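# Three arms each set one object on a nearby top

## Task

Get the mailing tube onto the desk beside arm1, the grey steel power module onto the wooden shelf beside arm2, and the green self-inking stamp onto the lab bench beside arm3. Each must keep the upright orientation it has now, with all of its base supported by that top. The attempt fails if anything taken from a top ends up unheld on the floor or on a board beneath a top.

## Robot and tools

Robots: three arms, arm1, arm2 and arm3. Each is an i2rt Big YAM with a five-fingered right hand. The hand reaches about 1.07 m from the joint-1 axis. Feet (base_link), in the scene frame: arm1 x=+0.377 y=-0.182 z=+0.951 quat_wxyz=(+0.407, +0.000, -0.001, -0.913); arm2 x=-0.708 y=-1.011 z=+0.872 quat_wxyz=(+0.994, +0.003, +0.004, -0.110); arm3 x=+0.324 y=+1.171 z=+0.932 quat_wxyz=(+0.993, -0.001, +0.001, -0.117). Each foot faces along its own +x.

Frame: one scene frame in metres, origin on the floor, +z up. The hand point sits 0.045 m in front of the palm. Its +z runs along the straight fingers, +y leaves the palm face, and +x crosses the palm away from the thumb. The printed hand position can be off, more at long reach. A wrist camera sits on the little-finger side and looks at the hand point; with joint6_rad near -1.3 its image is upright.

move: each arm gets its own object (arm1, arm2, arm3). Leave an arm out to give it nothing new. Inside an arm's object:
- joints: a map of absolute targets by name, in radians for arm joints. Ranges: joint1_rad -2.879 to 2.879 (turn about the foot, positive counter-clockwise from above); joint2_rad 0 to 3.141 (shoulder); joint3_rad 0 to 3.019 (elbow); joint4_rad -1.692 to 1.57 (hand pitch, positive raises fingers); joint5_rad -1.57 to 1.57 (sideways swing, positive to the arm's right); joint6_rad -2.094 to 2.094 (roll, positive clockwise viewed from behind the hand). Hand keys, each -1 to 1, absolute: hand_little, hand_ring, hand_middle, hand_index (+1 straight, -1 curled), hand_thumb_bend (+1 straight, -1 bent), hand_thumb_turn (+1 beside palm, -1 facing the fingers). Settings, not motions: hand_force_limit (-1 to 1, about 0 N to 10 N at the fingertip, 15 N for thumb motors) and hand_speed (-0.96 to 1; full speed from +0.48 up).
- target: one list of seven numbers [x, y, z, qw, qx, qy, qz], an absolute hand-point pose in the scene frame (metres, unit quaternion), written like the "hand" line. The hand travels a straight path to it from its hand_target pose. With target, joints may only carry the hand_ keys; anything else gets the call refused.
- speed: top path speed, 0.002 to 4.3 m/s, default 0.25; turning is capped at twice that in rad/s.
- min_time_s: 0.1 to 8 s, the shortest duration for this arm's joint motions.
- cameras: names from arm1_cam_wrist, arm2_cam_wrist, arm3_cam_wrist, room_a, room_b, or "all"; [] for none. An unknown name invalidates the call.
All motions of one call start together; hand paths end together and stop after 10 s; no action runs beyond 15 s. Paths ignore obstacles and other arms; the hand lags, strays and may overshoot speed when the arm is nearly straight. Joint moves run at their own pace and can swing wide. A move with no action returns full state plus all images.

wait: seconds from 0 to 10; lets the scene run without new commands; optional cameras.
zoom_image: camera plus region [x0, y0, x1, y1] in pixels from the top-left, at most 504 by 504, on that camera's newest image.
show_instructions: no arguments; shows the reference pages.
finished_scene: ends the scene for good (scene 1, optional). Objects must stay placed afterward without help.

Result lines: "move" lists arms that got a motion; "as last shown" marks an arm given nothing, its status reading "not commanded". hand is the measured pose; hand_target is the pose at the held joint targets. "done" means within 1 cm and 2 degrees; "off_target" means resting elsewhere, maybe still pushing. "time_out" is a stop: joints keep pushing to the target shown in "on_its_own". "joint command not followed" or "pose unreachable" means a self/other-arm check is holding the arm; "not_followed" drops a hand target. Finger commands in that call still run. If a move or wait is refused or stopped, later moves in the same reply are skipped. hand_stopped_by gives six words for little, ring, middle, index, thumb_bend, thumb_turn: moving, target, force, stalled or fault. The *_load_n values are fingertip forces in N (positive = pushed open); a lost grip shows as load near 0. Joint velocities in rad/s; "within noise" means at rest. Torques are raw drive outputs with offsets.

Gripping: a finger motor only starts when its target changes by 0.002 or more; it stops at its target or when load hits hand_force_limit, then locks. To squeeze harder, raise the limit and send a more-closed target; to loosen, send a more-open one. At start the limit is 0 and hand_speed -0.8 (slow). For gentle grips close at hand_speed -0.94 or lower. With the thumb turned in, the hand wraps objects about 0.035 to 0.065 m thick; thumb tip and index pad can pinch light items up to about 0.08 m. A wrist bracket on the little-finger side can collide.

Avoid: any hard contact between two robots (closing on another hand's fingers counts) ends the task; drops, even small ones; releasing moving parts; slamming into fixed or heavy things; overloading fingers. Fast or stretched arms overshoot, up to about 30 degrees. Holding loads or straining heats motors; 85 °C gives MOTOR HOT, 100 °C drops the arm for 30 to 60 s, after which re-send targets marked limit_stop_at_motor_heat. The scene keeps running while you think, holding the last command. Loose objects may occasionally be nudged.

Each tool is called after ">>>" by a JSON object that holds its "name" and its "arguments", one argument or row to a line.

Reference images:

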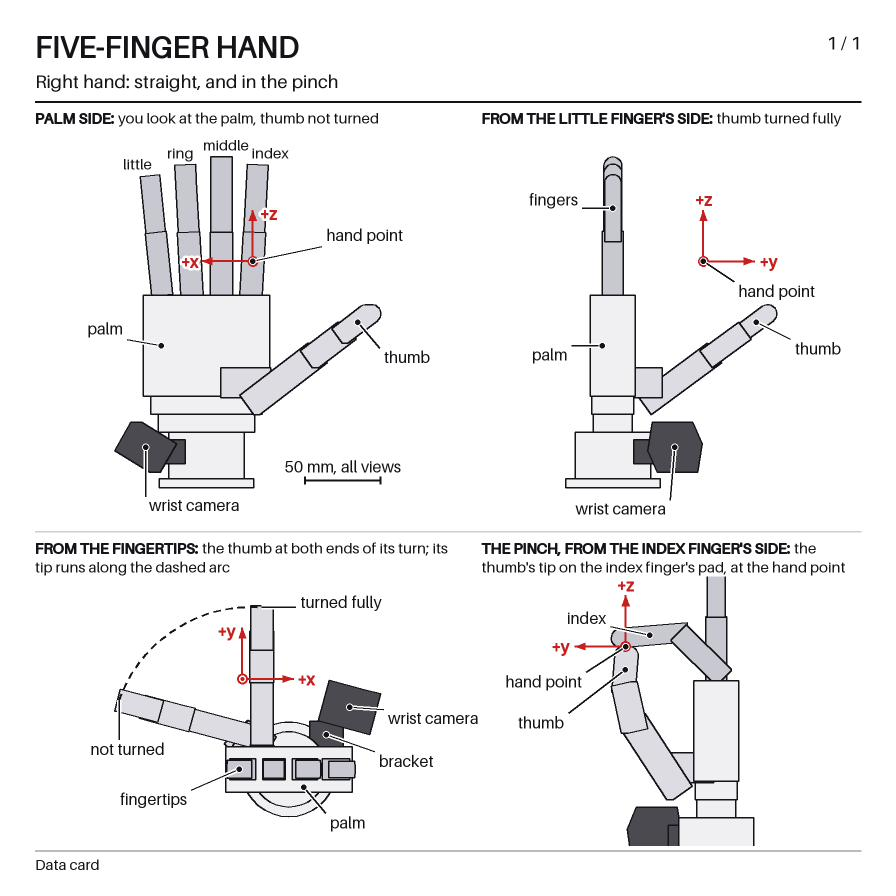

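## Session

>>> {"name": "move", "arguments": {

}}

Scene clock: 0.00 s.
Joint torques (N m): no reading
Heat: arm1: hottest joint3_rad 32 °C; arm2: hottest joint1_rad 33 °C; arm3: hottest joint3_rad 30 °C.
Joint velocities: within noise
arm1.joint_positions: joint1_rad=+0.548 joint2_rad=+0.633 joint3_rad=+1.441 joint4_rad=-1.564 joint5_rad=+0.187 joint6_rad=-0.957 hand_little=+1.000 hand_ring=+1.000 hand_middle=+1.000 hand_index=+1.000 hand_thumb_turn=+1.000 hand_thumb_bend=+1.000 hand_force_limit=+0.000 hand_speed=-0.800
arm1.joint_status: not commanded
arm1.hand_stopped_by: target,target,target,target,target,target
arm1.little_load_n: 0.0
arm1.ring_load_n: 0.0
arm1.middle_load_n: 0.0
arm1.index_load_n: 0.0
arm1.thumb_bend_load_n: 0.0
arm1.thumb_turn_load_n: 0.0
arm1.hand: x=+0.2790 y=-0.3340 z=+1.4150 quat_wxyz=(+0.285, +0.310, -0.861, +0.287) (m; scene frame)
arm1.hand_target: x=+0.2792 y=-0.3331 z=+1.4211 quat_wxyz=(+0.289, +0.308, -0.858, +0.294) (m; scene frame)
arm1.hand_status: not commanded
arm2.joint_positions: joint1_rad=-0.047 joint2_rad=+0.647 joint3_rad=+1.390 joint4_rad=-1.378 joint5_rad=-0.072 joint6_rad=-1.121 hand_little=+1.000 hand_ring=+1.000 hand_middle=+1.000 hand_index=+1.000 hand_thumb_turn=+1.000 hand_thumb_bend=+1.000 hand_force_limit=+0.000 hand_speed=-0.800
arm2.joint_status: not commanded
arm2.hand_stopped_by: target,target,target,target,target,target
arm2.little_load_n: 0.0
arm2.ring_load_n: 0.0
arm2.middle_load_n: 0.0
arm2.index_load_n: 0.0
arm2.thumb_bend_load_n: 0.0
arm2.thumb_turn_load_n: 0.0
arm2.hand: x=-0.4919 y=-1.1004 z=+1.3373 quat_wxyz=(-0.074, +0.842, -0.300, +0.442) (m; scene frame)
arm2.hand_target: x=-0.4924 y=-1.1003 z=+1.3452 quat_wxyz=(-0.075, +0.838, -0.299, +0.450) (m; scene frame)
arm2.hand_status: not commanded
arm3.joint_positions: joint1_rad=+0.111 joint2_rad=+0.638 joint3_rad=+1.442 joint4_rad=-1.389 joint5_rad=+0.105 joint6_rad=-1.419 hand_little=+1.000 hand_ring=+1.000 hand_middle=+1.000 hand_index=+1.000 hand_thumb_turn=+1.000 hand_thumb_bend=+1.000 hand_force_limit=+0.000 hand_speed=-0.800
arm3.joint_status: not commanded
arm3.hand_stopped_by: target,target,target,target,target,target
arm3.little_load_n: 0.0
arm3.ring_load_n: 0.0
arm3.middle_load_n: 0.0
arm3.index_load_n: 0.0
arm3.thumb_bend_load_n: 0.0
arm3.thumb_turn_load_n: 0.0
arm3.hand: x=+0.5331 y=+1.0704 z=+1.4401 quat_wxyz=(+0.041, +0.868, -0.145, +0.472) (m; scene frame)
arm3.hand_target: x=+0.5321 y=+1.0706 z=+1.4486 quat_wxyz=(+0.040, +0.863, -0.145, +0.482) (m; scene frame)
arm3.hand_status: not commanded
pictures: arm1_cam_wrist, arm2_cam_wrist, arm3_cam_wrist, room_a, room_b

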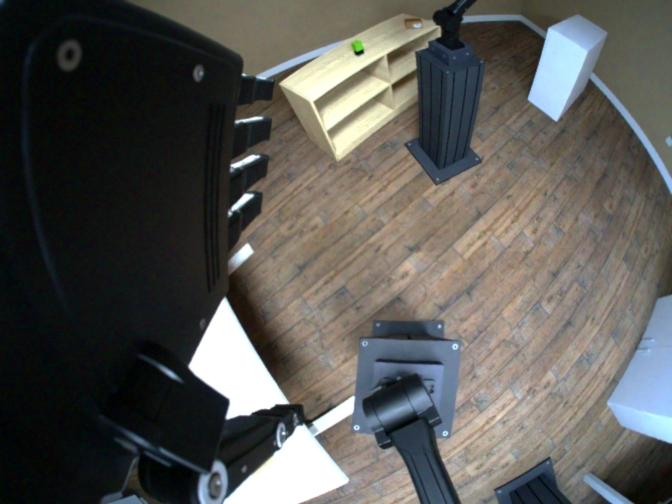

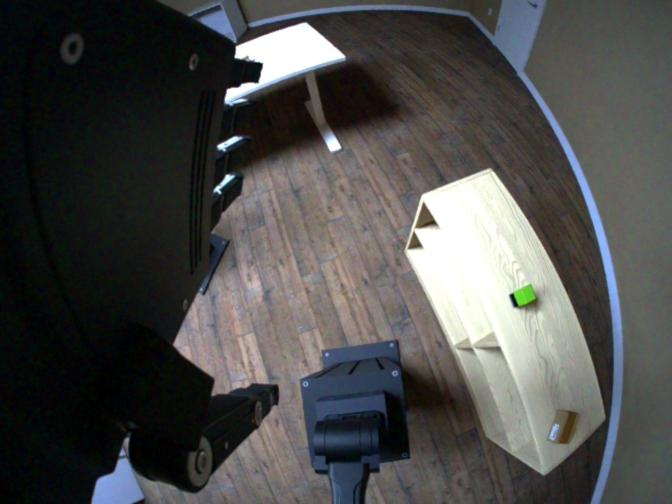

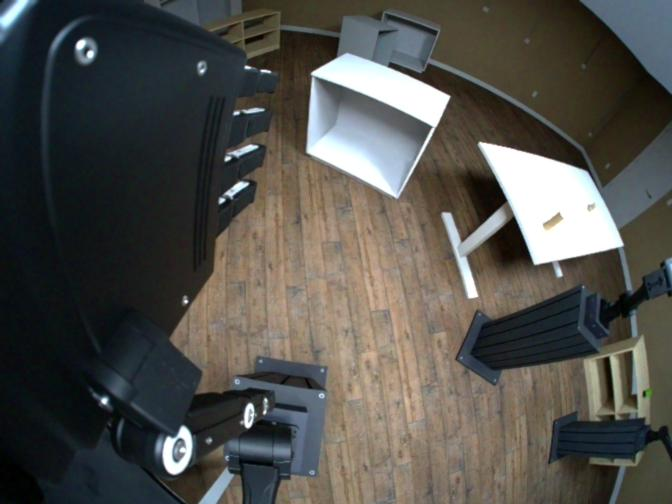

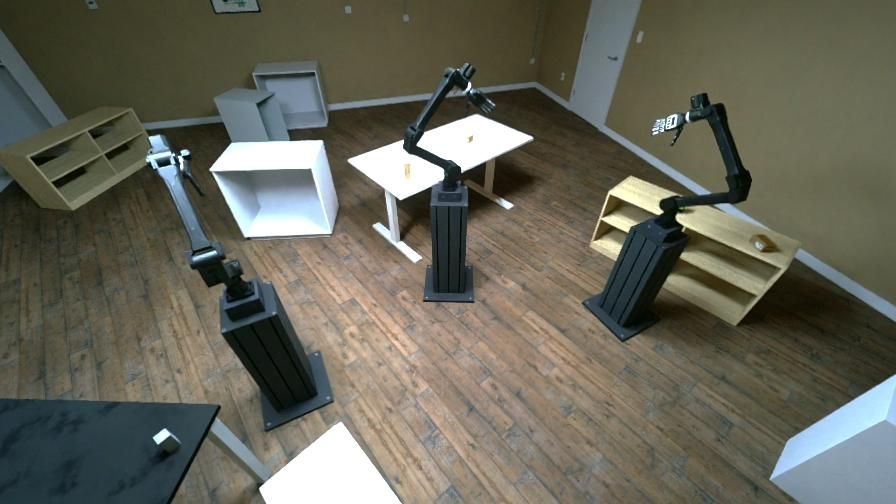

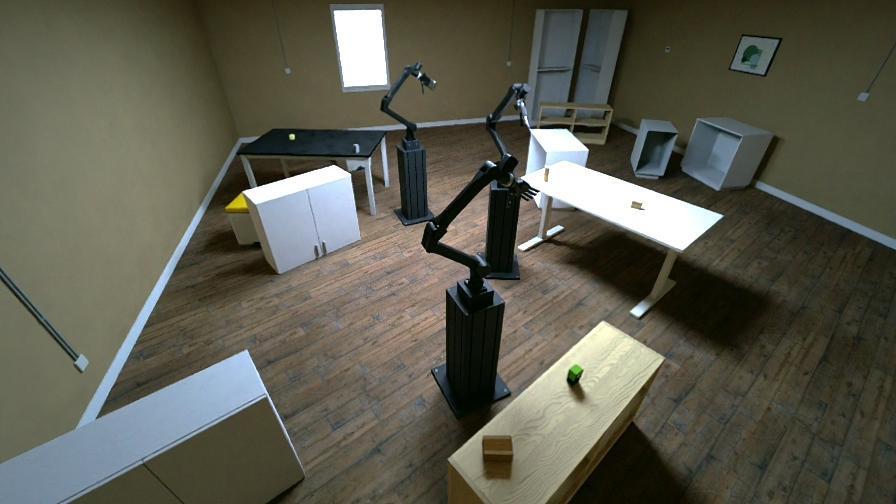

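>>> {"name": "zoom_image", "arguments": {
  "camera": "room_b",
  "region": [440, 320, 680, 504]
}}

>>> {"name": "zoom_image", "arguments": {
  "camera": "room_b",
  "region": [500, 130, 740, 310]
}}

>>> {"name": "zoom_image", "arguments": {
  "camera": "room_b",
  "region": [220, 100, 460, 280]
}}

>>> {"name": "zoom_image", "arguments": {
  "camera": "room_a",
  "region": [330, 80, 560, 280]
}}

>>> {"name": "zoom_image", "arguments": {
  "camera": "room_a",
  "region": [0, 380, 240, 504]
}}

>>> {"name": "zoom_image", "arguments": {
  "camera": "room_a",
  "region": [580, 150, 820, 340]
}}

Scaled by 2.100.

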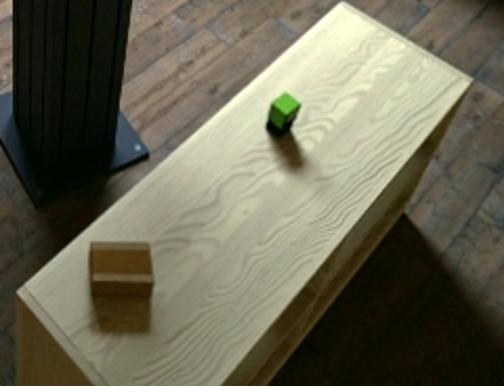

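Scaled by 2.100.

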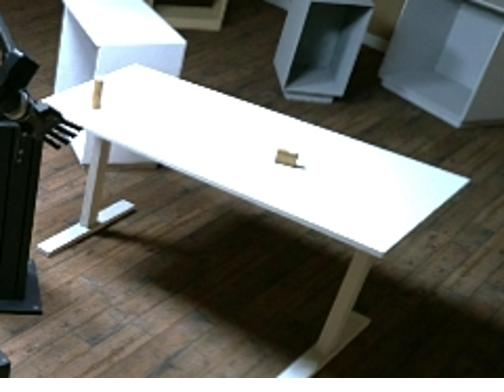

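Scaled by 2.100.

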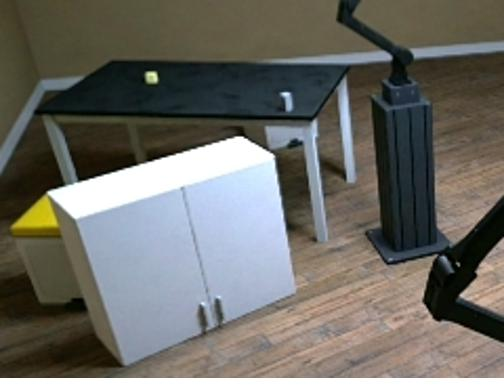

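Scaled by 2.191.

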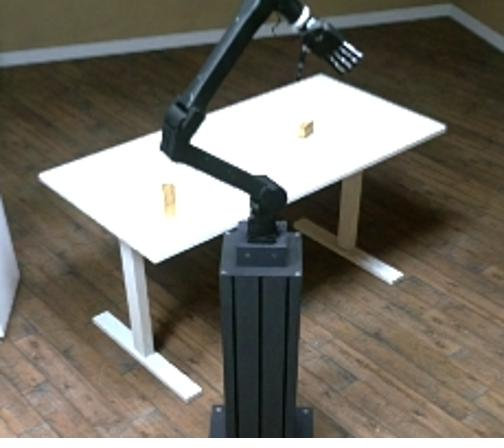

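Scaled by 2.100.

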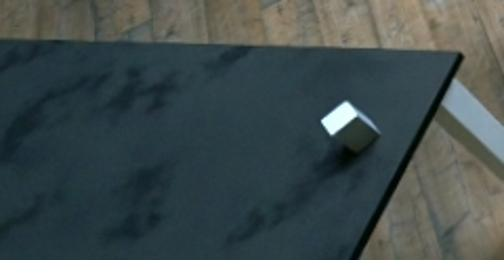

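Scaled by 2.100.

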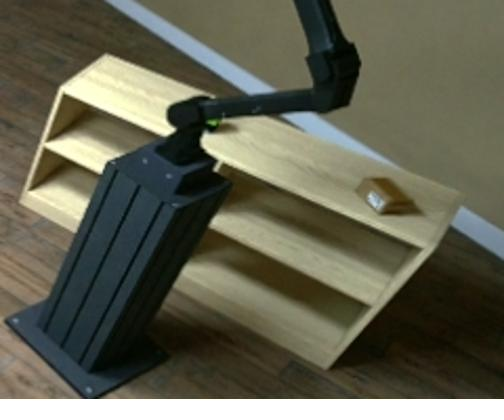

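>>> {"name": "zoom_image", "arguments": {
  "camera": "arm2_cam_wrist",
  "region": [480, 260, 620, 470]
}}

>>> {"name": "zoom_image", "arguments": {
  "camera": "room_a",
  "region": [740, 220, 780, 260]
}}

>>> {"name": "zoom_image", "arguments": {
  "camera": "room_b",
  "region": [280, 125, 310, 150]
}}

>>> {"name": "zoom_image", "arguments": {
  "camera": "room_b",
  "region": [340, 135, 370, 160]
}}

>>> {"name": "zoom_image", "arguments": {
  "camera": "room_a",
  "region": [390, 155, 420, 180]
}}

>>> {"name": "zoom_image", "arguments": {
  "camera": "room_a",
  "region": [455, 125, 485, 150]
}}

>>> {"name": "zoom_image", "arguments": {
  "camera": "room_b",
  "region": [620, 190, 660, 220]
}}

>>> {"name": "zoom_image", "arguments": {
  "camera": "arm3_cam_wrist",
  "region": [520, 180, 620, 260]
}}

>>> {"name": "zoom_image", "arguments": {
  "camera": "room_b",
  "region": [470, 420, 530, 480]
}}

Scaled by 2.400 from the camera's image (finer frame: 960x720).

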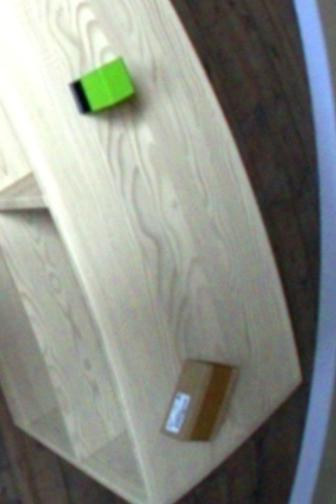

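Scaled by 12.600.

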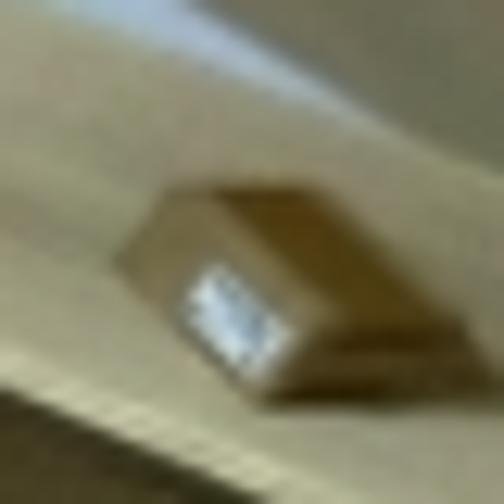

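Scaled by 16.800.

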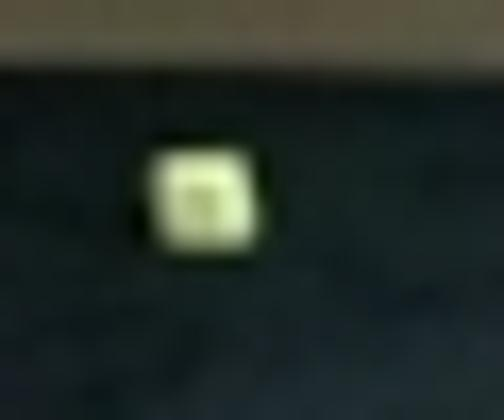

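Scaled by 16.800.

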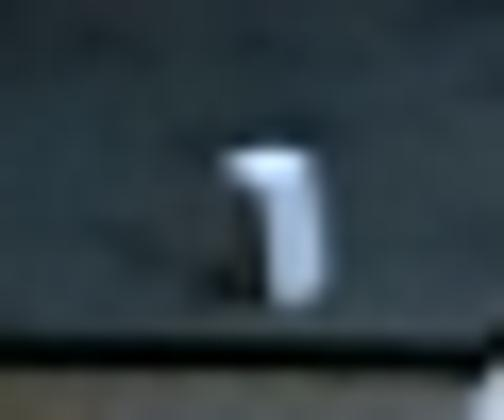

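Scaled by 16.800.

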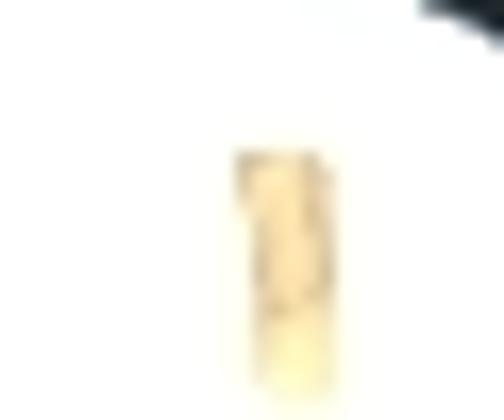

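Scaled by 16.800.

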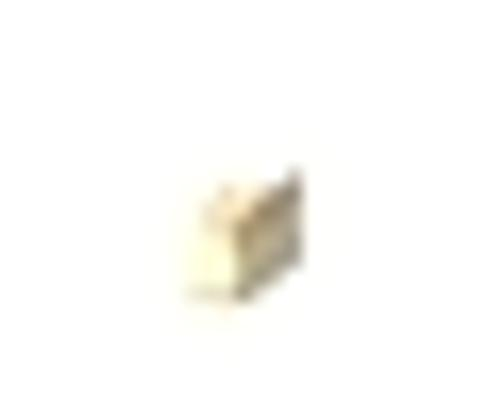

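Scaled by 12.600.

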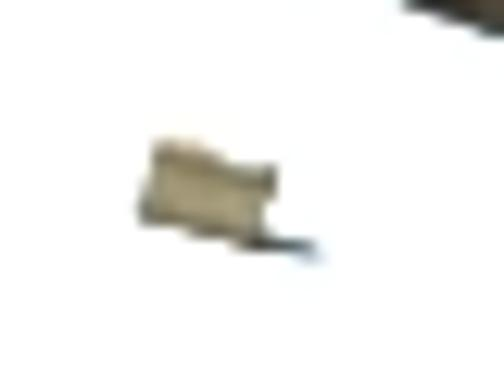

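Scaled by 5.040 from the camera's image (finer frame: 960x720).

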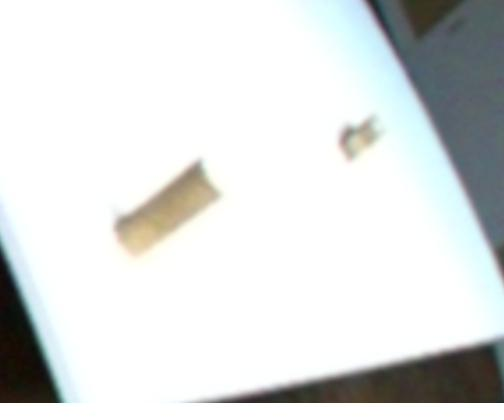

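Scaled by 8.400.

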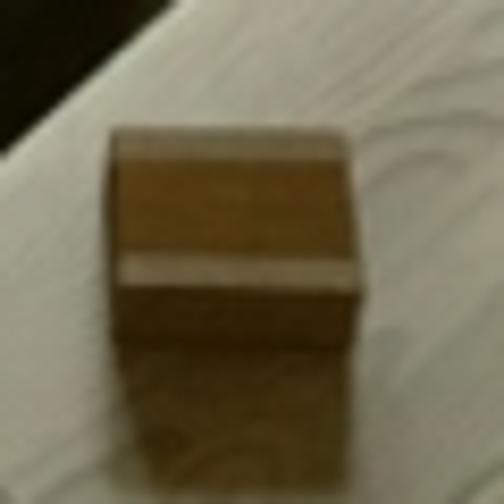

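>>> {"name": "move", "arguments": {
  "arm1": {"joints": {"joint1_rad": 2.0}, "min_time_s": 2.5},
  "arm2": {"joints": {"joint1_rad": -1.18}, "min_time_s": 2.5},
  "arm3": {"joints": {"joint1_rad": 2.5}, "min_time_s": 3},
  "cameras": ["all"]
}}

Scene clock: 16.20 s.
Joint torques (N m): arm1=[2.08 2.43 8.43 1.99 0.22 -0.09] | arm2=[-3.84 0.97 8.16 1.22 0.16 0.04] | arm3=[0.67 2.43 8.61 2.21 0.06 -0.05]
Heat: arm1: hottest joint3_rad 34 °C; arm2: hottest joint1_rad 33 °C; arm3: hottest joint3_rad 32 °C.
move: arm1 done; arm2 done; arm3 done
Joint velocities: within noise
arm1.joint_positions: joint1_rad=+1.989 joint2_rad=+0.633 joint3_rad=+1.441 joint4_rad=-1.564 joint5_rad=+0.187 joint6_rad=-0.957 hand_little=+1.000 hand_ring=+1.000 hand_middle=+1.000 hand_index=+1.000 hand_thumb_turn=+1.000 hand_thumb_bend=+1.000 hand_force_limit=+0.000 hand_speed=-0.800
arm1.joint_status: all done
arm1.hand_stopped_by: target,target,target,target,target,target
arm1.little_load_n: 0.0
arm1.ring_load_n: -0.5
arm1.middle_load_n: 0.0
arm1.index_load_n: 0.0
arm1.thumb_bend_load_n: 0.0
arm1.thumb_turn_load_n: 0.0
arm1.hand: x=+0.5149 y=-0.2973 z=+1.4151 quat_wxyz=(+0.026, +0.800, -0.442, +0.404)
arm1.hand_target: x=+0.5154 y=-0.2955 z=+1.4213 quat_wxyz=(+0.023, +0.800, -0.437, +0.412)
arm1.hand_status: not commanded
arm2.joint_positions: joint1_rad=-1.165 joint2_rad=+0.647 joint3_rad=+1.390 joint4_rad=-1.378 joint5_rad=-0.072 joint6_rad=-1.121 hand_little=+1.000 hand_ring=+1.000 hand_middle=+1.000 hand_index=+1.000 hand_thumb_turn=+1.000 hand_thumb_bend=+1.000 hand_force_limit=+0.000 hand_speed=-0.800
arm2.joint_status: all done
arm2.hand_stopped_by: target,target,target,target,target,target
arm2.little_load_n: 0.0
arm2.ring_load_n: 0.0
arm2.middle_load_n: 0.5
arm2.index_load_n: 0.0
arm2.thumb_bend_load_n: 0.0
arm2.thumb_turn_load_n: 0.0
arm2.hand: x=-0.6894 y=-1.2428 z=+1.3377 quat_wxyz=(+0.175, +0.557, -0.700, +0.412)
arm2.hand_target: x=-0.6929 y=-1.2425 z=+1.3457 quat_wxyz=(+0.182, +0.549, -0.700, +0.418)
arm2.hand_status: not commanded
arm3.joint_positions: joint1_rad=+2.488 joint2_rad=+0.638 joint3_rad=+1.442 joint4_rad=-1.389 joint5_rad=+0.105 joint6_rad=-1.419 hand_little=+1.000 hand_ring=+1.000 hand_middle=+1.000 hand_index=+1.000 hand_thumb_turn=+1.000 hand_thumb_bend=+1.000 hand_force_limit=+0.000 hand_speed=-0.800
arm3.joint_status: all done
arm3.hand_stopped_by: target,target,target,target,target,target
arm3.little_load_n: 0.0
arm3.ring_load_n: 0.0
arm3.middle_load_n: 0.0
arm3.index_load_n: 0.0
arm3.thumb_bend_load_n: 0.0
arm3.thumb_turn_load_n: 0.5
arm3.hand: x=+0.2454 y=+1.3901 z=+1.4403 quat_wxyz=(-0.425, +0.460, +0.750, +0.212)
arm3.hand_target: x=+0.2433 y=+1.3884 z=+1.4488 quat_wxyz=(-0.435, +0.453, +0.749, +0.213)
arm3.hand_status: not commanded
pictures: arm1_cam_wrist, arm2_cam_wrist, arm3_cam_wrist, room_a, room_b
arm1_cam_wrist: T_world_to_cam=[[-0.64126, -0.74093, -0.19951, 0.40012], [-0.67645, 0.66862, -0.30882, 0.98955], [0.36221, -0.06307, -0.92996, 1.22655]] pos_world=[0.48169, -0.28781, 1.52606]
arm2_cam_wrist: T_world_to_cam=[[-0.98138, -0.09913, -0.16449, -0.58198], [-0.04039, 0.94386, -0.32787, 1.5825], [0.18776, -0.31512, -0.93029, 1.10162]] pos_world=[-0.71407, -1.2042, 1.44795]
arm3_cam_wrist: T_world_to_cam=[[0.75758, 0.63808, 0.13756, -1.27297], [0.62343, -0.64489, -0.44209, 1.38193], [-0.19338, 0.42068, -0.88636, 0.85763]] pos_world=[0.26868, 1.34265, 1.54622]

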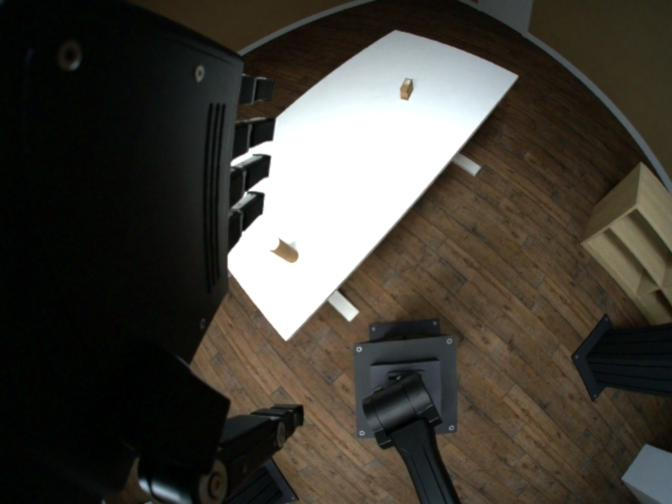

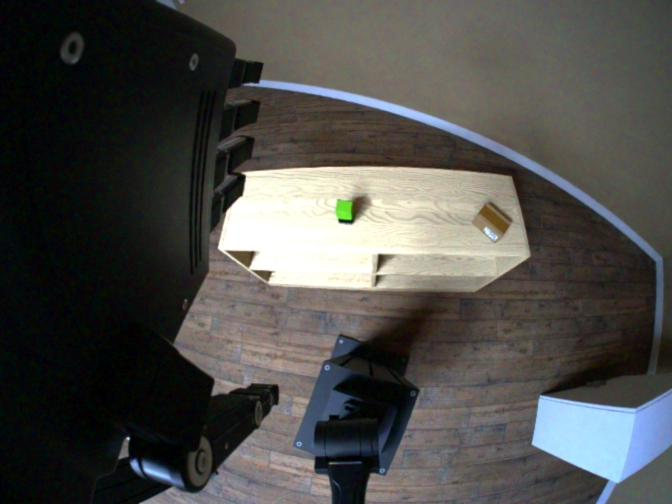

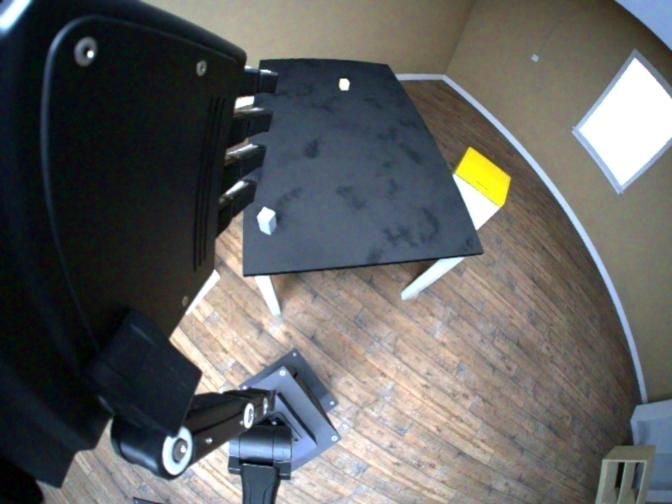

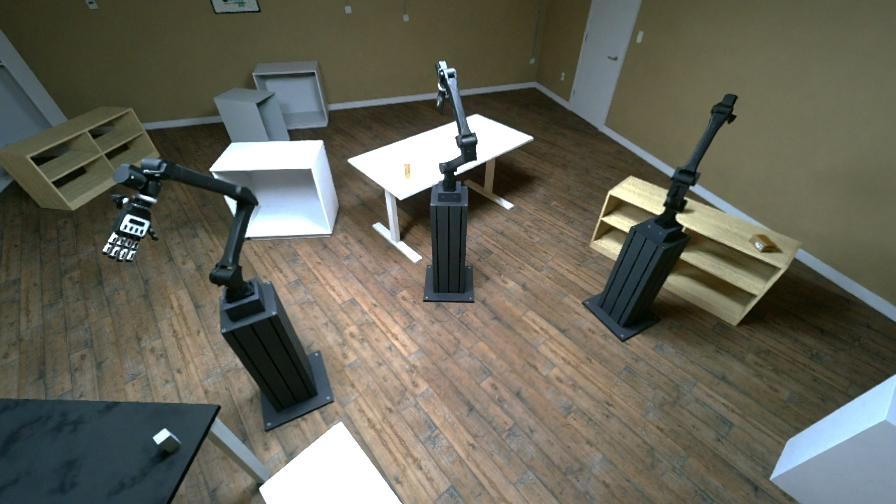

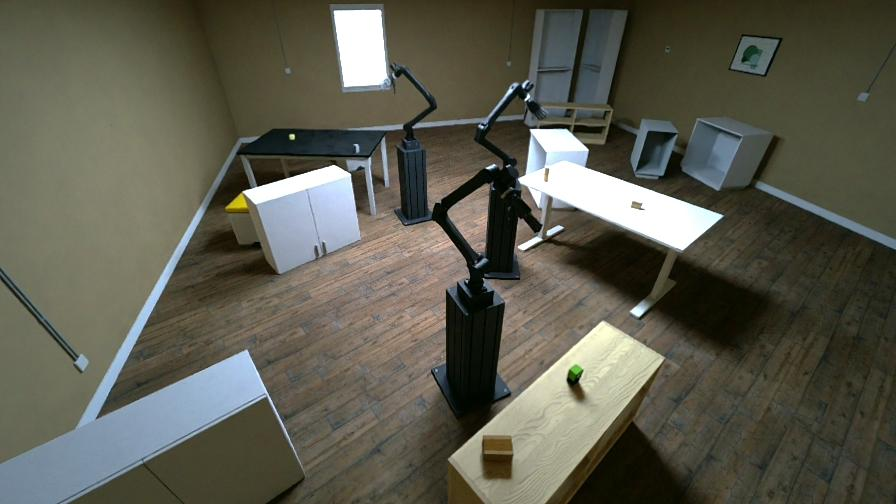

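>>> {"name": "zoom_image", "arguments": {
  "camera": "arm1_cam_wrist",
  "region": [250, 220, 320, 280]
}}

>>> {"name": "zoom_image", "arguments": {
  "camera": "arm1_cam_wrist",
  "region": [380, 60, 440, 110]
}}

>>> {"name": "zoom_image", "arguments": {
  "camera": "arm2_cam_wrist",
  "region": [310, 180, 390, 240]
}}

>>> {"name": "zoom_image", "arguments": {
  "camera": "arm2_cam_wrist",
  "region": [460, 190, 540, 250]
}}

>>> {"name": "zoom_image", "arguments": {
  "camera": "arm3_cam_wrist",
  "region": [230, 190, 310, 250]
}}

>>> {"name": "zoom_image", "arguments": {
  "camera": "arm3_cam_wrist",
  "region": [320, 60, 370, 100]
}}

Scaled by 7.200 from the camera's image (finer frame: 960x720).

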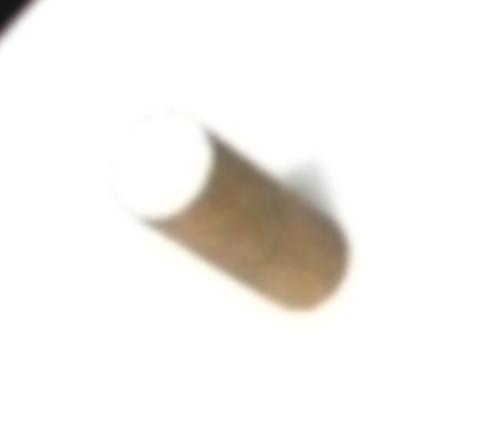

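Scaled by 8.400 from the camera's image (finer frame: 960x720).

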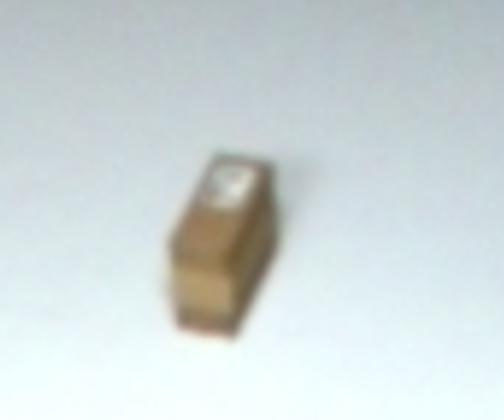

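Scaled by 6.300 from the camera's image (finer frame: 960x720).

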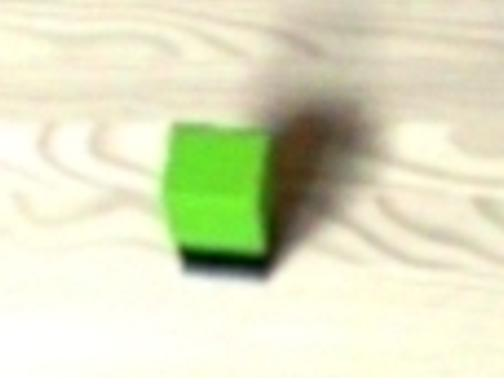

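Scaled by 6.300 from the camera's image (finer frame: 960x720).

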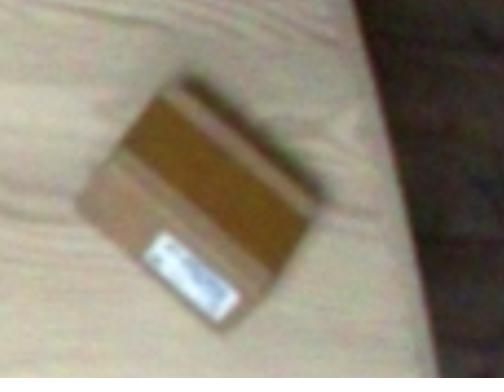

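Scaled by 6.300 from the camera's image (finer frame: 960x720).

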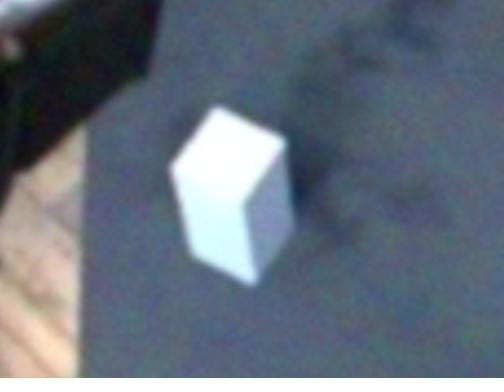

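Scaled by 10.080 from the camera's image (finer frame: 960x720).

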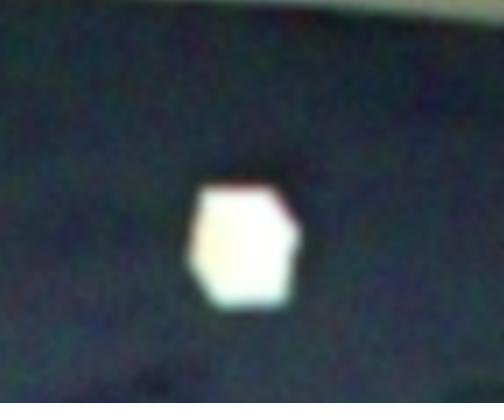

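>>> {"name": "move", "arguments": {
  "arm2": {"target": [-0.62, -1.42, 0.95, 0.5, 0.5, -0.5, 0.5], "speed": 0.25, "joints": {"hand_thumb_turn": -1, "hand_speed": -0.3}},
  "arm3": {"joints": {"hand_thumb_turn": -1, "hand_speed": -0.3}},
  "arm1": {"joints": {"hand_thumb_turn": -1, "hand_speed": -0.3, "joint1_rad": 1.2}, "min_time_s": 2.5},
  "cameras": ["arm2_cam_wrist", "room_b"]
}}

Scene clock: 29.63 s.
Joint torques (N m): arm1=[0.38 2.08 8.43 1.98 0.23 -0.08] | arm2=[-1.96 -6.42 3.19 1.8 0.06 -0.09] | arm3=[0.5 2.14 8.55 2.28 0.04 -0.04]
Heat: arm1: hottest joint3_rad 35 °C; arm2: hottest joint1_rad 33 °C; arm3: hottest joint3_rad 33 °C.
move: arm1 done; arm2 done; arm3 done
Joint velocities: within noise
arm1.joint_positions: joint1_rad=+1.211 joint2_rad=+0.633 joint3_rad=+1.441 joint4_rad=-1.564 joint5_rad=+0.187 joint6_rad=-0.957 hand_little=+1.000 hand_ring=+1.000 hand_middle=+1.000 hand_index=+1.000 hand_thumb_turn=-1.000 hand_thumb_bend=+1.000 hand_force_limit=+0.000 hand_speed=-0.300
arm1.joint_status: all done
arm1.hand_stopped_by: target,target,target,target,target,target
arm1.little_load_n: 0.0
arm1.ring_load_n: 0.0
arm1.middle_load_n: 0.0
arm1.index_load_n: 0.0
arm1.thumb_bend_load_n: 0.0
arm1.thumb_turn_load_n: 0.0
arm1.hand: x=+0.3936 y=-0.3614 z=+1.4151 quat_wxyz=(+0.177, +0.573, -0.713, +0.364)
arm1.hand_target: x=+0.3911 y=-0.3607 z=+1.4213 quat_wxyz=(+0.180, +0.566, -0.714, +0.371)
arm1.hand_status: not commanded
arm2.joint_positions: joint1_rad=-0.755 joint2_rad=+1.733 joint3_rad=+0.244 joint4_rad=+1.478 joint5_rad=+0.606 joint6_rad=-1.555 hand_little=+1.000 hand_ring=+1.000 hand_middle=+1.000 hand_index=+1.000 hand_thumb_turn=-1.000 hand_thumb_bend=+1.000 hand_force_limit=+0.000 hand_speed=-0.300
arm2.joint_status: all done
arm2.hand_stopped_by: target,target,target,target,target,target
arm2.little_load_n: 0.0
arm2.ring_load_n: 0.0
arm2.middle_load_n: 0.0
arm2.index_load_n: 0.0
arm2.thumb_bend_load_n: 0.0
arm2.thumb_turn_load_n: 0.0
arm2.hand: x=-0.6265 y=-1.4162 z=+0.9475 quat_wxyz=(+0.498, +0.500, -0.507, +0.494)
arm2.hand_target: x=-0.6200 y=-1.4199 z=+0.9501 quat_wxyz=(+0.500, +0.500, -0.500, +0.500)
arm2.hand_status: done (0.008 m and 1.1 deg from the pose sent, 0.432 m and 45.6 deg at the start)
arm3.joint_positions: joint1_rad=+2.488 joint2_rad=+0.638 joint3_rad=+1.442 joint4_rad=-1.389 joint5_rad=+0.105 joint6_rad=-1.419 hand_little=+1.000 hand_ring=+1.000 hand_middle=+1.000 hand_index=+1.000 hand_thumb_turn=-1.000 hand_thumb_bend=+1.000 hand_force_limit=+0.000 hand_speed=-0.300
arm3.joint_status: all done
arm3.hand_stopped_by: target,target,target,target,target,target
arm3.little_load_n: 0.0
arm3.ring_load_n: 0.0
arm3.middle_load_n: 0.0
arm3.index_load_n: 0.0
arm3.thumb_bend_load_n: 0.0
arm3.thumb_turn_load_n: 0.5
arm3.hand: x=+0.2454 y=+1.3901 z=+1.4403 quat_wxyz=(-0.425, +0.460, +0.750, +0.212)
arm3.hand_target: x=+0.2434 y=+1.3884 z=+1.4488 quat_wxyz=(-0.435, +0.453, +0.749, +0.213)
arm3.hand_status: not commanded
arm2_cam_wrist: T_world_to_cam=[[-0.96509, 0.04142, 0.25863, -0.79329], [-0.19289, 0.55562, -0.80876, 1.43099], [-0.1772, -0.83041, -0.52823, -0.66722]] pos_world=[-0.60781, -1.31629, 1.01004]

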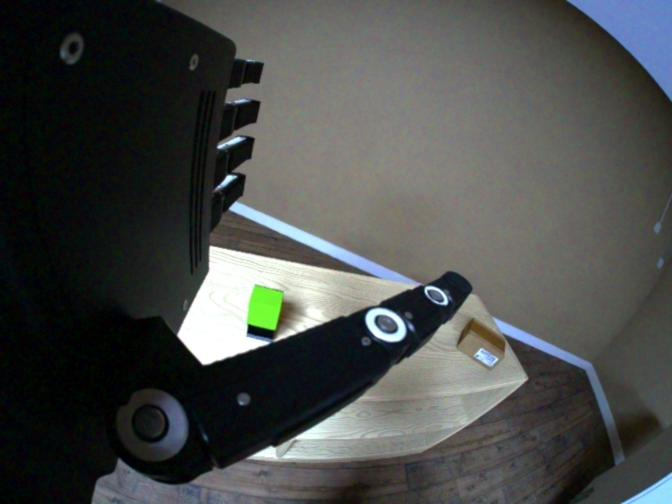

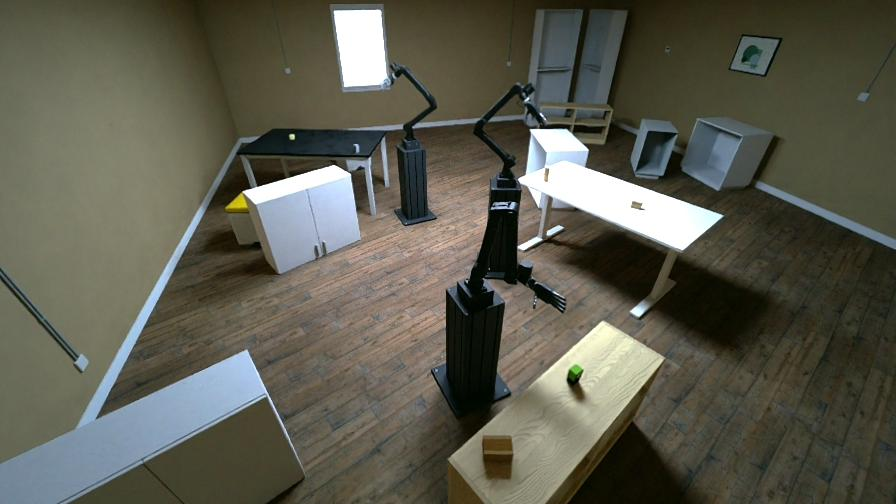

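>>> {"name": "zoom_image", "arguments": {
  "camera": "arm2_cam_wrist",
  "region": [220, 270, 310, 350]
}}

Scaled by 5.600 from the camera's image (finer frame: 960x720).

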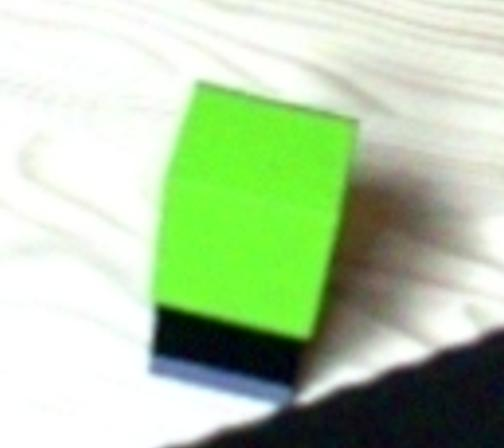

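>>> {"name": "move", "arguments": {
  "arm2": {"target": [-0.604, -1.50, 0.70, 0.5, 0.5, -0.5, 0.5], "speed": 0.2},
  "cameras": ["arm2_cam_wrist", "room_b"]
}}

Scene clock: 37.53 s.
Joint torques (N m): arm1=[0.38 2.26 8.46 1.96 0.24 -0.11] | arm2=[-3.6 -11.93 0.55 1.89 0.43 0.11] | arm3=[0.91 2.67 8.66 2.17 0.03 -0.04]
Heat: arm1: hottest joint3_rad 36 °C; arm2: hottest joint1_rad 33 °C; arm3: hottest joint3_rad 34 °C.
move: arm2 off_target
Joint velocities: within noise
arm1, arm3: as last shown
arm1.thumb_turn_load_n: 0.5
arm2.joint_positions: joint1_rad=-0.812 joint2_rad=+2.523 joint3_rad=+0.737 joint4_rad=+1.541 joint5_rad=+0.587 joint6_rad=-1.446 hand_little=+1.000 hand_ring=+1.000 hand_middle=+1.000 hand_index=+1.000 hand_thumb_turn=-1.000 hand_thumb_bend=+1.000 hand_force_limit=+0.000 hand_speed=-0.300
arm2.joint_status: not commanded
arm2.hand_stopped_by: target,target,target,target,target,target
arm2.little_load_n: 0.0
arm2.ring_load_n: 0.0
arm2.middle_load_n: 0.0
arm2.index_load_n: 0.0
arm2.thumb_bend_load_n: 0.0
arm2.thumb_turn_load_n: 0.0
arm2.hand: x=-0.5964 y=-1.4990 z=+0.7033 quat_wxyz=(+0.463, +0.537, -0.561, +0.426)
arm2.hand_target: x=-0.6035 y=-1.5003 z=+0.7004 quat_wxyz=(+0.466, +0.527, -0.567, +0.428)
arm2.hand_status: off_target (0.008 m and 12.5 deg from the pose sent, 0.262 m and 1.1 deg at the start; a joint's target at an end of its range on 60 of 63 steps)
arm2_cam_wrist: T_world_to_cam=[[-0.95936, 0.03714, 0.27971, -0.71552], [-0.17169, 0.70982, -0.68313, 1.44082], [-0.22392, -0.7034, -0.6746, -0.59421]] pos_world=[-0.57212, -1.41412, 0.78356]

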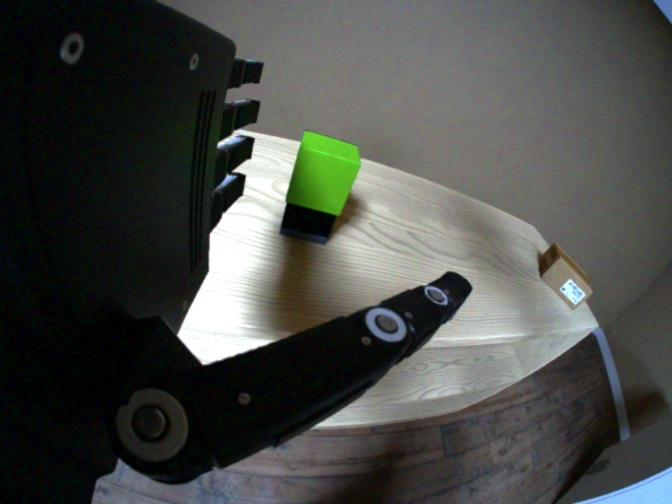

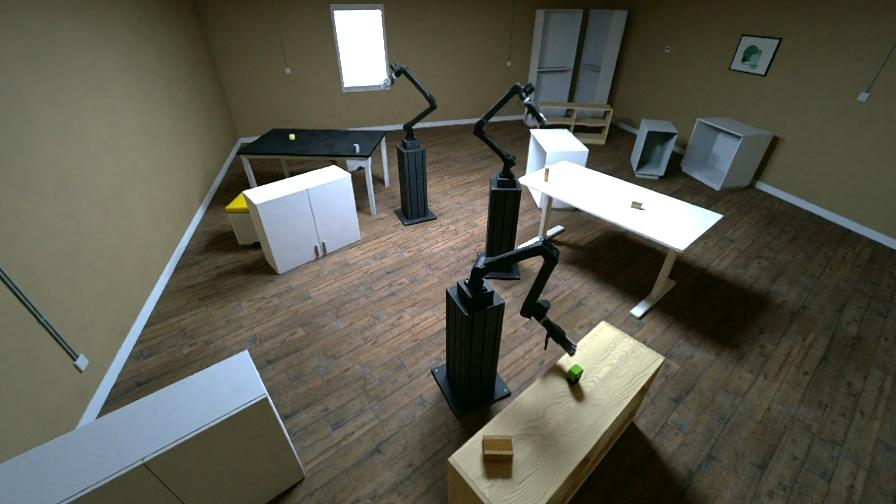

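>>> {"name": "zoom_image", "arguments": {
  "camera": "arm2_cam_wrist",
  "region": [260, 120, 380, 250]
}}

Scaled by 3.877 from the camera's image (finer frame: 960x720).

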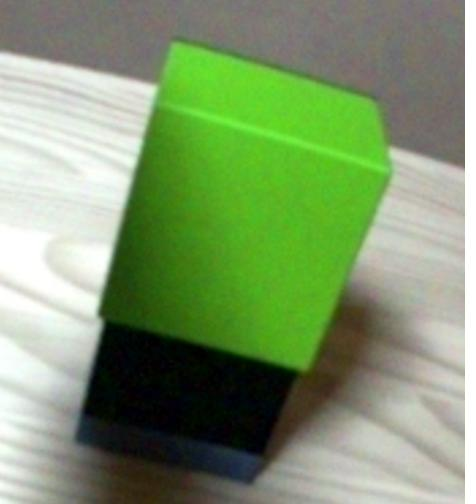

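>>> {"name": "move", "arguments": {
  "arm2": {"target": [-0.622, -1.527, 0.672, 0.44474, 0.54492, -0.56924, 0.42574], "speed": 0.1},
  "cameras": ["arm2_cam_wrist"]
}}

>>> {"name": "zoom_image", "arguments": {
  "camera": "arm2_cam_wrist",
  "region": [200, 100, 400, 280]
}}

Scene clock: 49.30 s.
Joint torques (N m): arm1=[0.5 2.32 8.46 2.02 0.24 -0.09] | arm2=[-3.84 -11.87 0.81 0.73 0.17 0.03] | arm3=[0.5 1.9 8.5 2.21 0.06 -0.05]
Heat: arm1: hottest joint3_rad 37 °C; arm2: hottest joint1_rad 33 °C; arm3: hottest joint3_rad 35 °C.
move: arm2 off_target
Joint velocities: within noise
arm1, arm3: as last shown
arm1.middle_load_n: -0.5
arm1.thumb_turn_load_n: 0.0
arm2.joint_positions: joint1_rad=-0.910 joint2_rad=+2.564 joint3_rad=+0.799 joint4_rad=+1.524 joint5_rad=+0.459 joint6_rad=-1.446 hand_little=+1.000 hand_ring=+1.000 hand_middle=+1.000 hand_index=+1.000 hand_thumb_turn=-1.000 hand_thumb_bend=+1.000 hand_force_limit=+0.000 hand_speed=-0.300
arm2.joint_status: not commanded
arm2.hand_stopped_by: target,target,target,target,target,target
arm2.little_load_n: 0.0
arm2.ring_load_n: 0.0
arm2.middle_load_n: 0.0
arm2.index_load_n: 0.0
arm2.thumb_bend_load_n: 0.0
arm2.thumb_turn_load_n: 0.0
arm2.hand: x=-0.6153 y=-1.5293 z=+0.6834 quat_wxyz=(+0.447, +0.540, -0.564, +0.436)
arm2.hand_target: x=-0.6219 y=-1.5267 z=+0.6723 quat_wxyz=(+0.445, +0.545, -0.569, +0.426)
arm2.hand_status: off_target (0.013 m and 1.5 deg from the pose sent, 0.049 m and 2.5 deg at the start)
arm2_cam_wrist: T_world_to_cam=[[-0.96756, 0.01039, 0.25241, -0.75425], [-0.1697, 0.71344, -0.67986, 1.44997], [-0.18714, -0.70064, -0.68854, -0.59676]] pos_world=[-0.59541, -1.44475, 0.76526]

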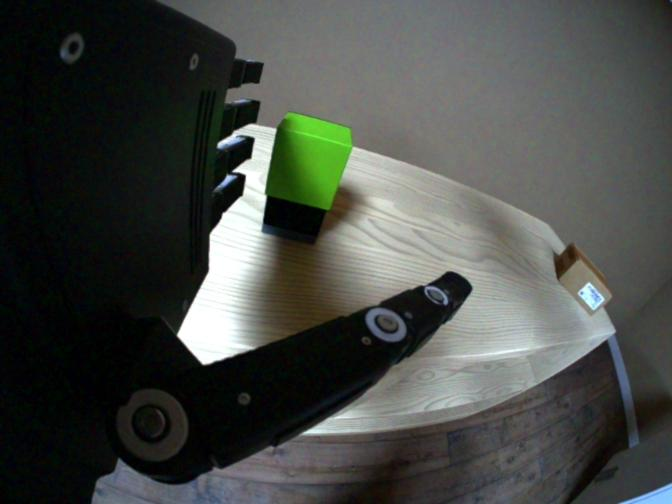

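Scaled by 2.520 from the camera's image (finer frame: 960x720).

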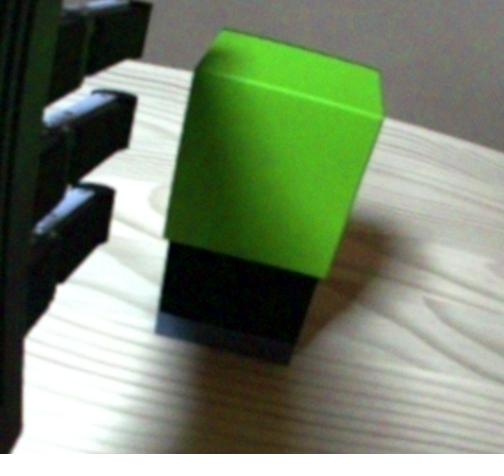

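>>> {"name": "move", "arguments": {
  "arm2": {"target": [-0.627, -1.600, 0.663, 0.44474, 0.54492, -0.56924, 0.42574], "speed": 0.08},
  "cameras": ["arm2_cam_wrist"]
}}

>>> {"name": "zoom_image", "arguments": {
  "camera": "arm2_cam_wrist",
  "region": [200, 60, 420, 280]
}}

Scene clock: 53.43 s.
Joint torques (N m): arm1=[0.5 2.49 8.49 1.98 0.22 -0.08] | arm2=[-3.78 -13.51 2.45 0.7 0.15 -0.09] | arm3=[0.91 2.73 8.68 2.03 0.05 -0.05]
Heat: arm1: hottest joint3_rad 37 °C; arm2: hottest joint1_rad 33 °C; arm3: hottest joint3_rad 35 °C.
move: arm2 off_target
Joint velocities: within noise
arm1, arm3: as last shown
arm1.middle_load_n: 0.0
arm2.joint_positions: joint1_rad=-0.987 joint2_rad=+2.566 joint3_rad=+0.969 joint4_rad=+1.362 joint5_rad=+0.382 joint6_rad=-1.454 hand_little=+1.000 hand_ring=+1.000 hand_middle=+1.000 hand_index=+1.000 hand_thumb_turn=-1.000 hand_thumb_bend=+1.000 hand_force_limit=+0.000 hand_speed=-0.300
arm2.joint_status: not commanded
arm2.hand_stopped_by: target,target,target,target,target,target
arm2.little_load_n: 0.0
arm2.ring_load_n: 0.0
arm2.middle_load_n: 0.0
arm2.index_load_n: 0.0
arm2.thumb_bend_load_n: 0.0
arm2.thumb_turn_load_n: 0.0
arm2.hand: x=-0.6185 y=-1.6000 z=+0.6743 quat_wxyz=(+0.443, +0.539, -0.567, +0.438)
arm2.hand_target: x=-0.6270 y=-1.5995 z=+0.6632 quat_wxyz=(+0.445, +0.545, -0.569, +0.426)
arm2.hand_status: off_target (0.014 m and 1.6 deg from the pose sent, 0.075 m and 1.5 deg at the start)
arm3.thumb_bend_load_n: 0.5
arm3.thumb_turn_load_n: 0.0
arm2_cam_wrist: T_world_to_cam=[[-0.97009, 0.00958, 0.24256, -0.75049], [-0.16282, 0.71541, -0.67947, 1.50084], [-0.18004, -0.69864, -0.69245, -0.64301]] pos_world=[-0.59944, -1.51576, 0.75657]

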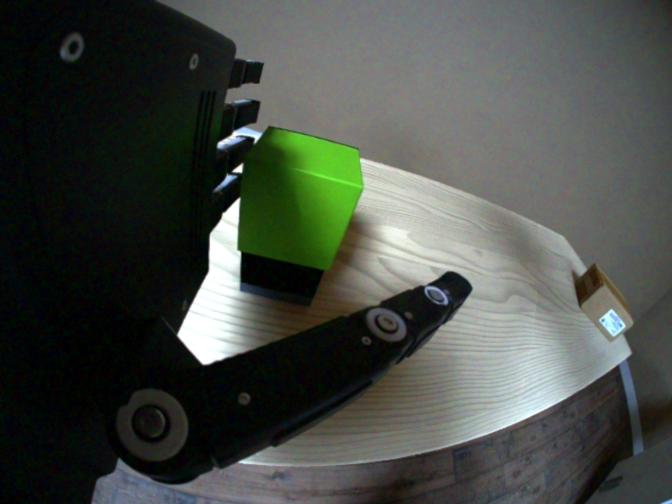

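Scaled by 2.291 from the camera's image (finer frame: 960x720).

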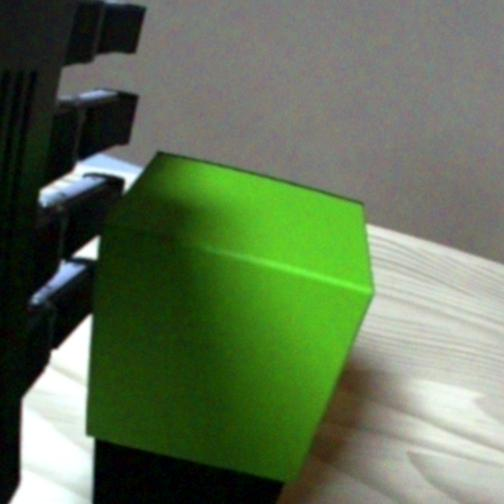

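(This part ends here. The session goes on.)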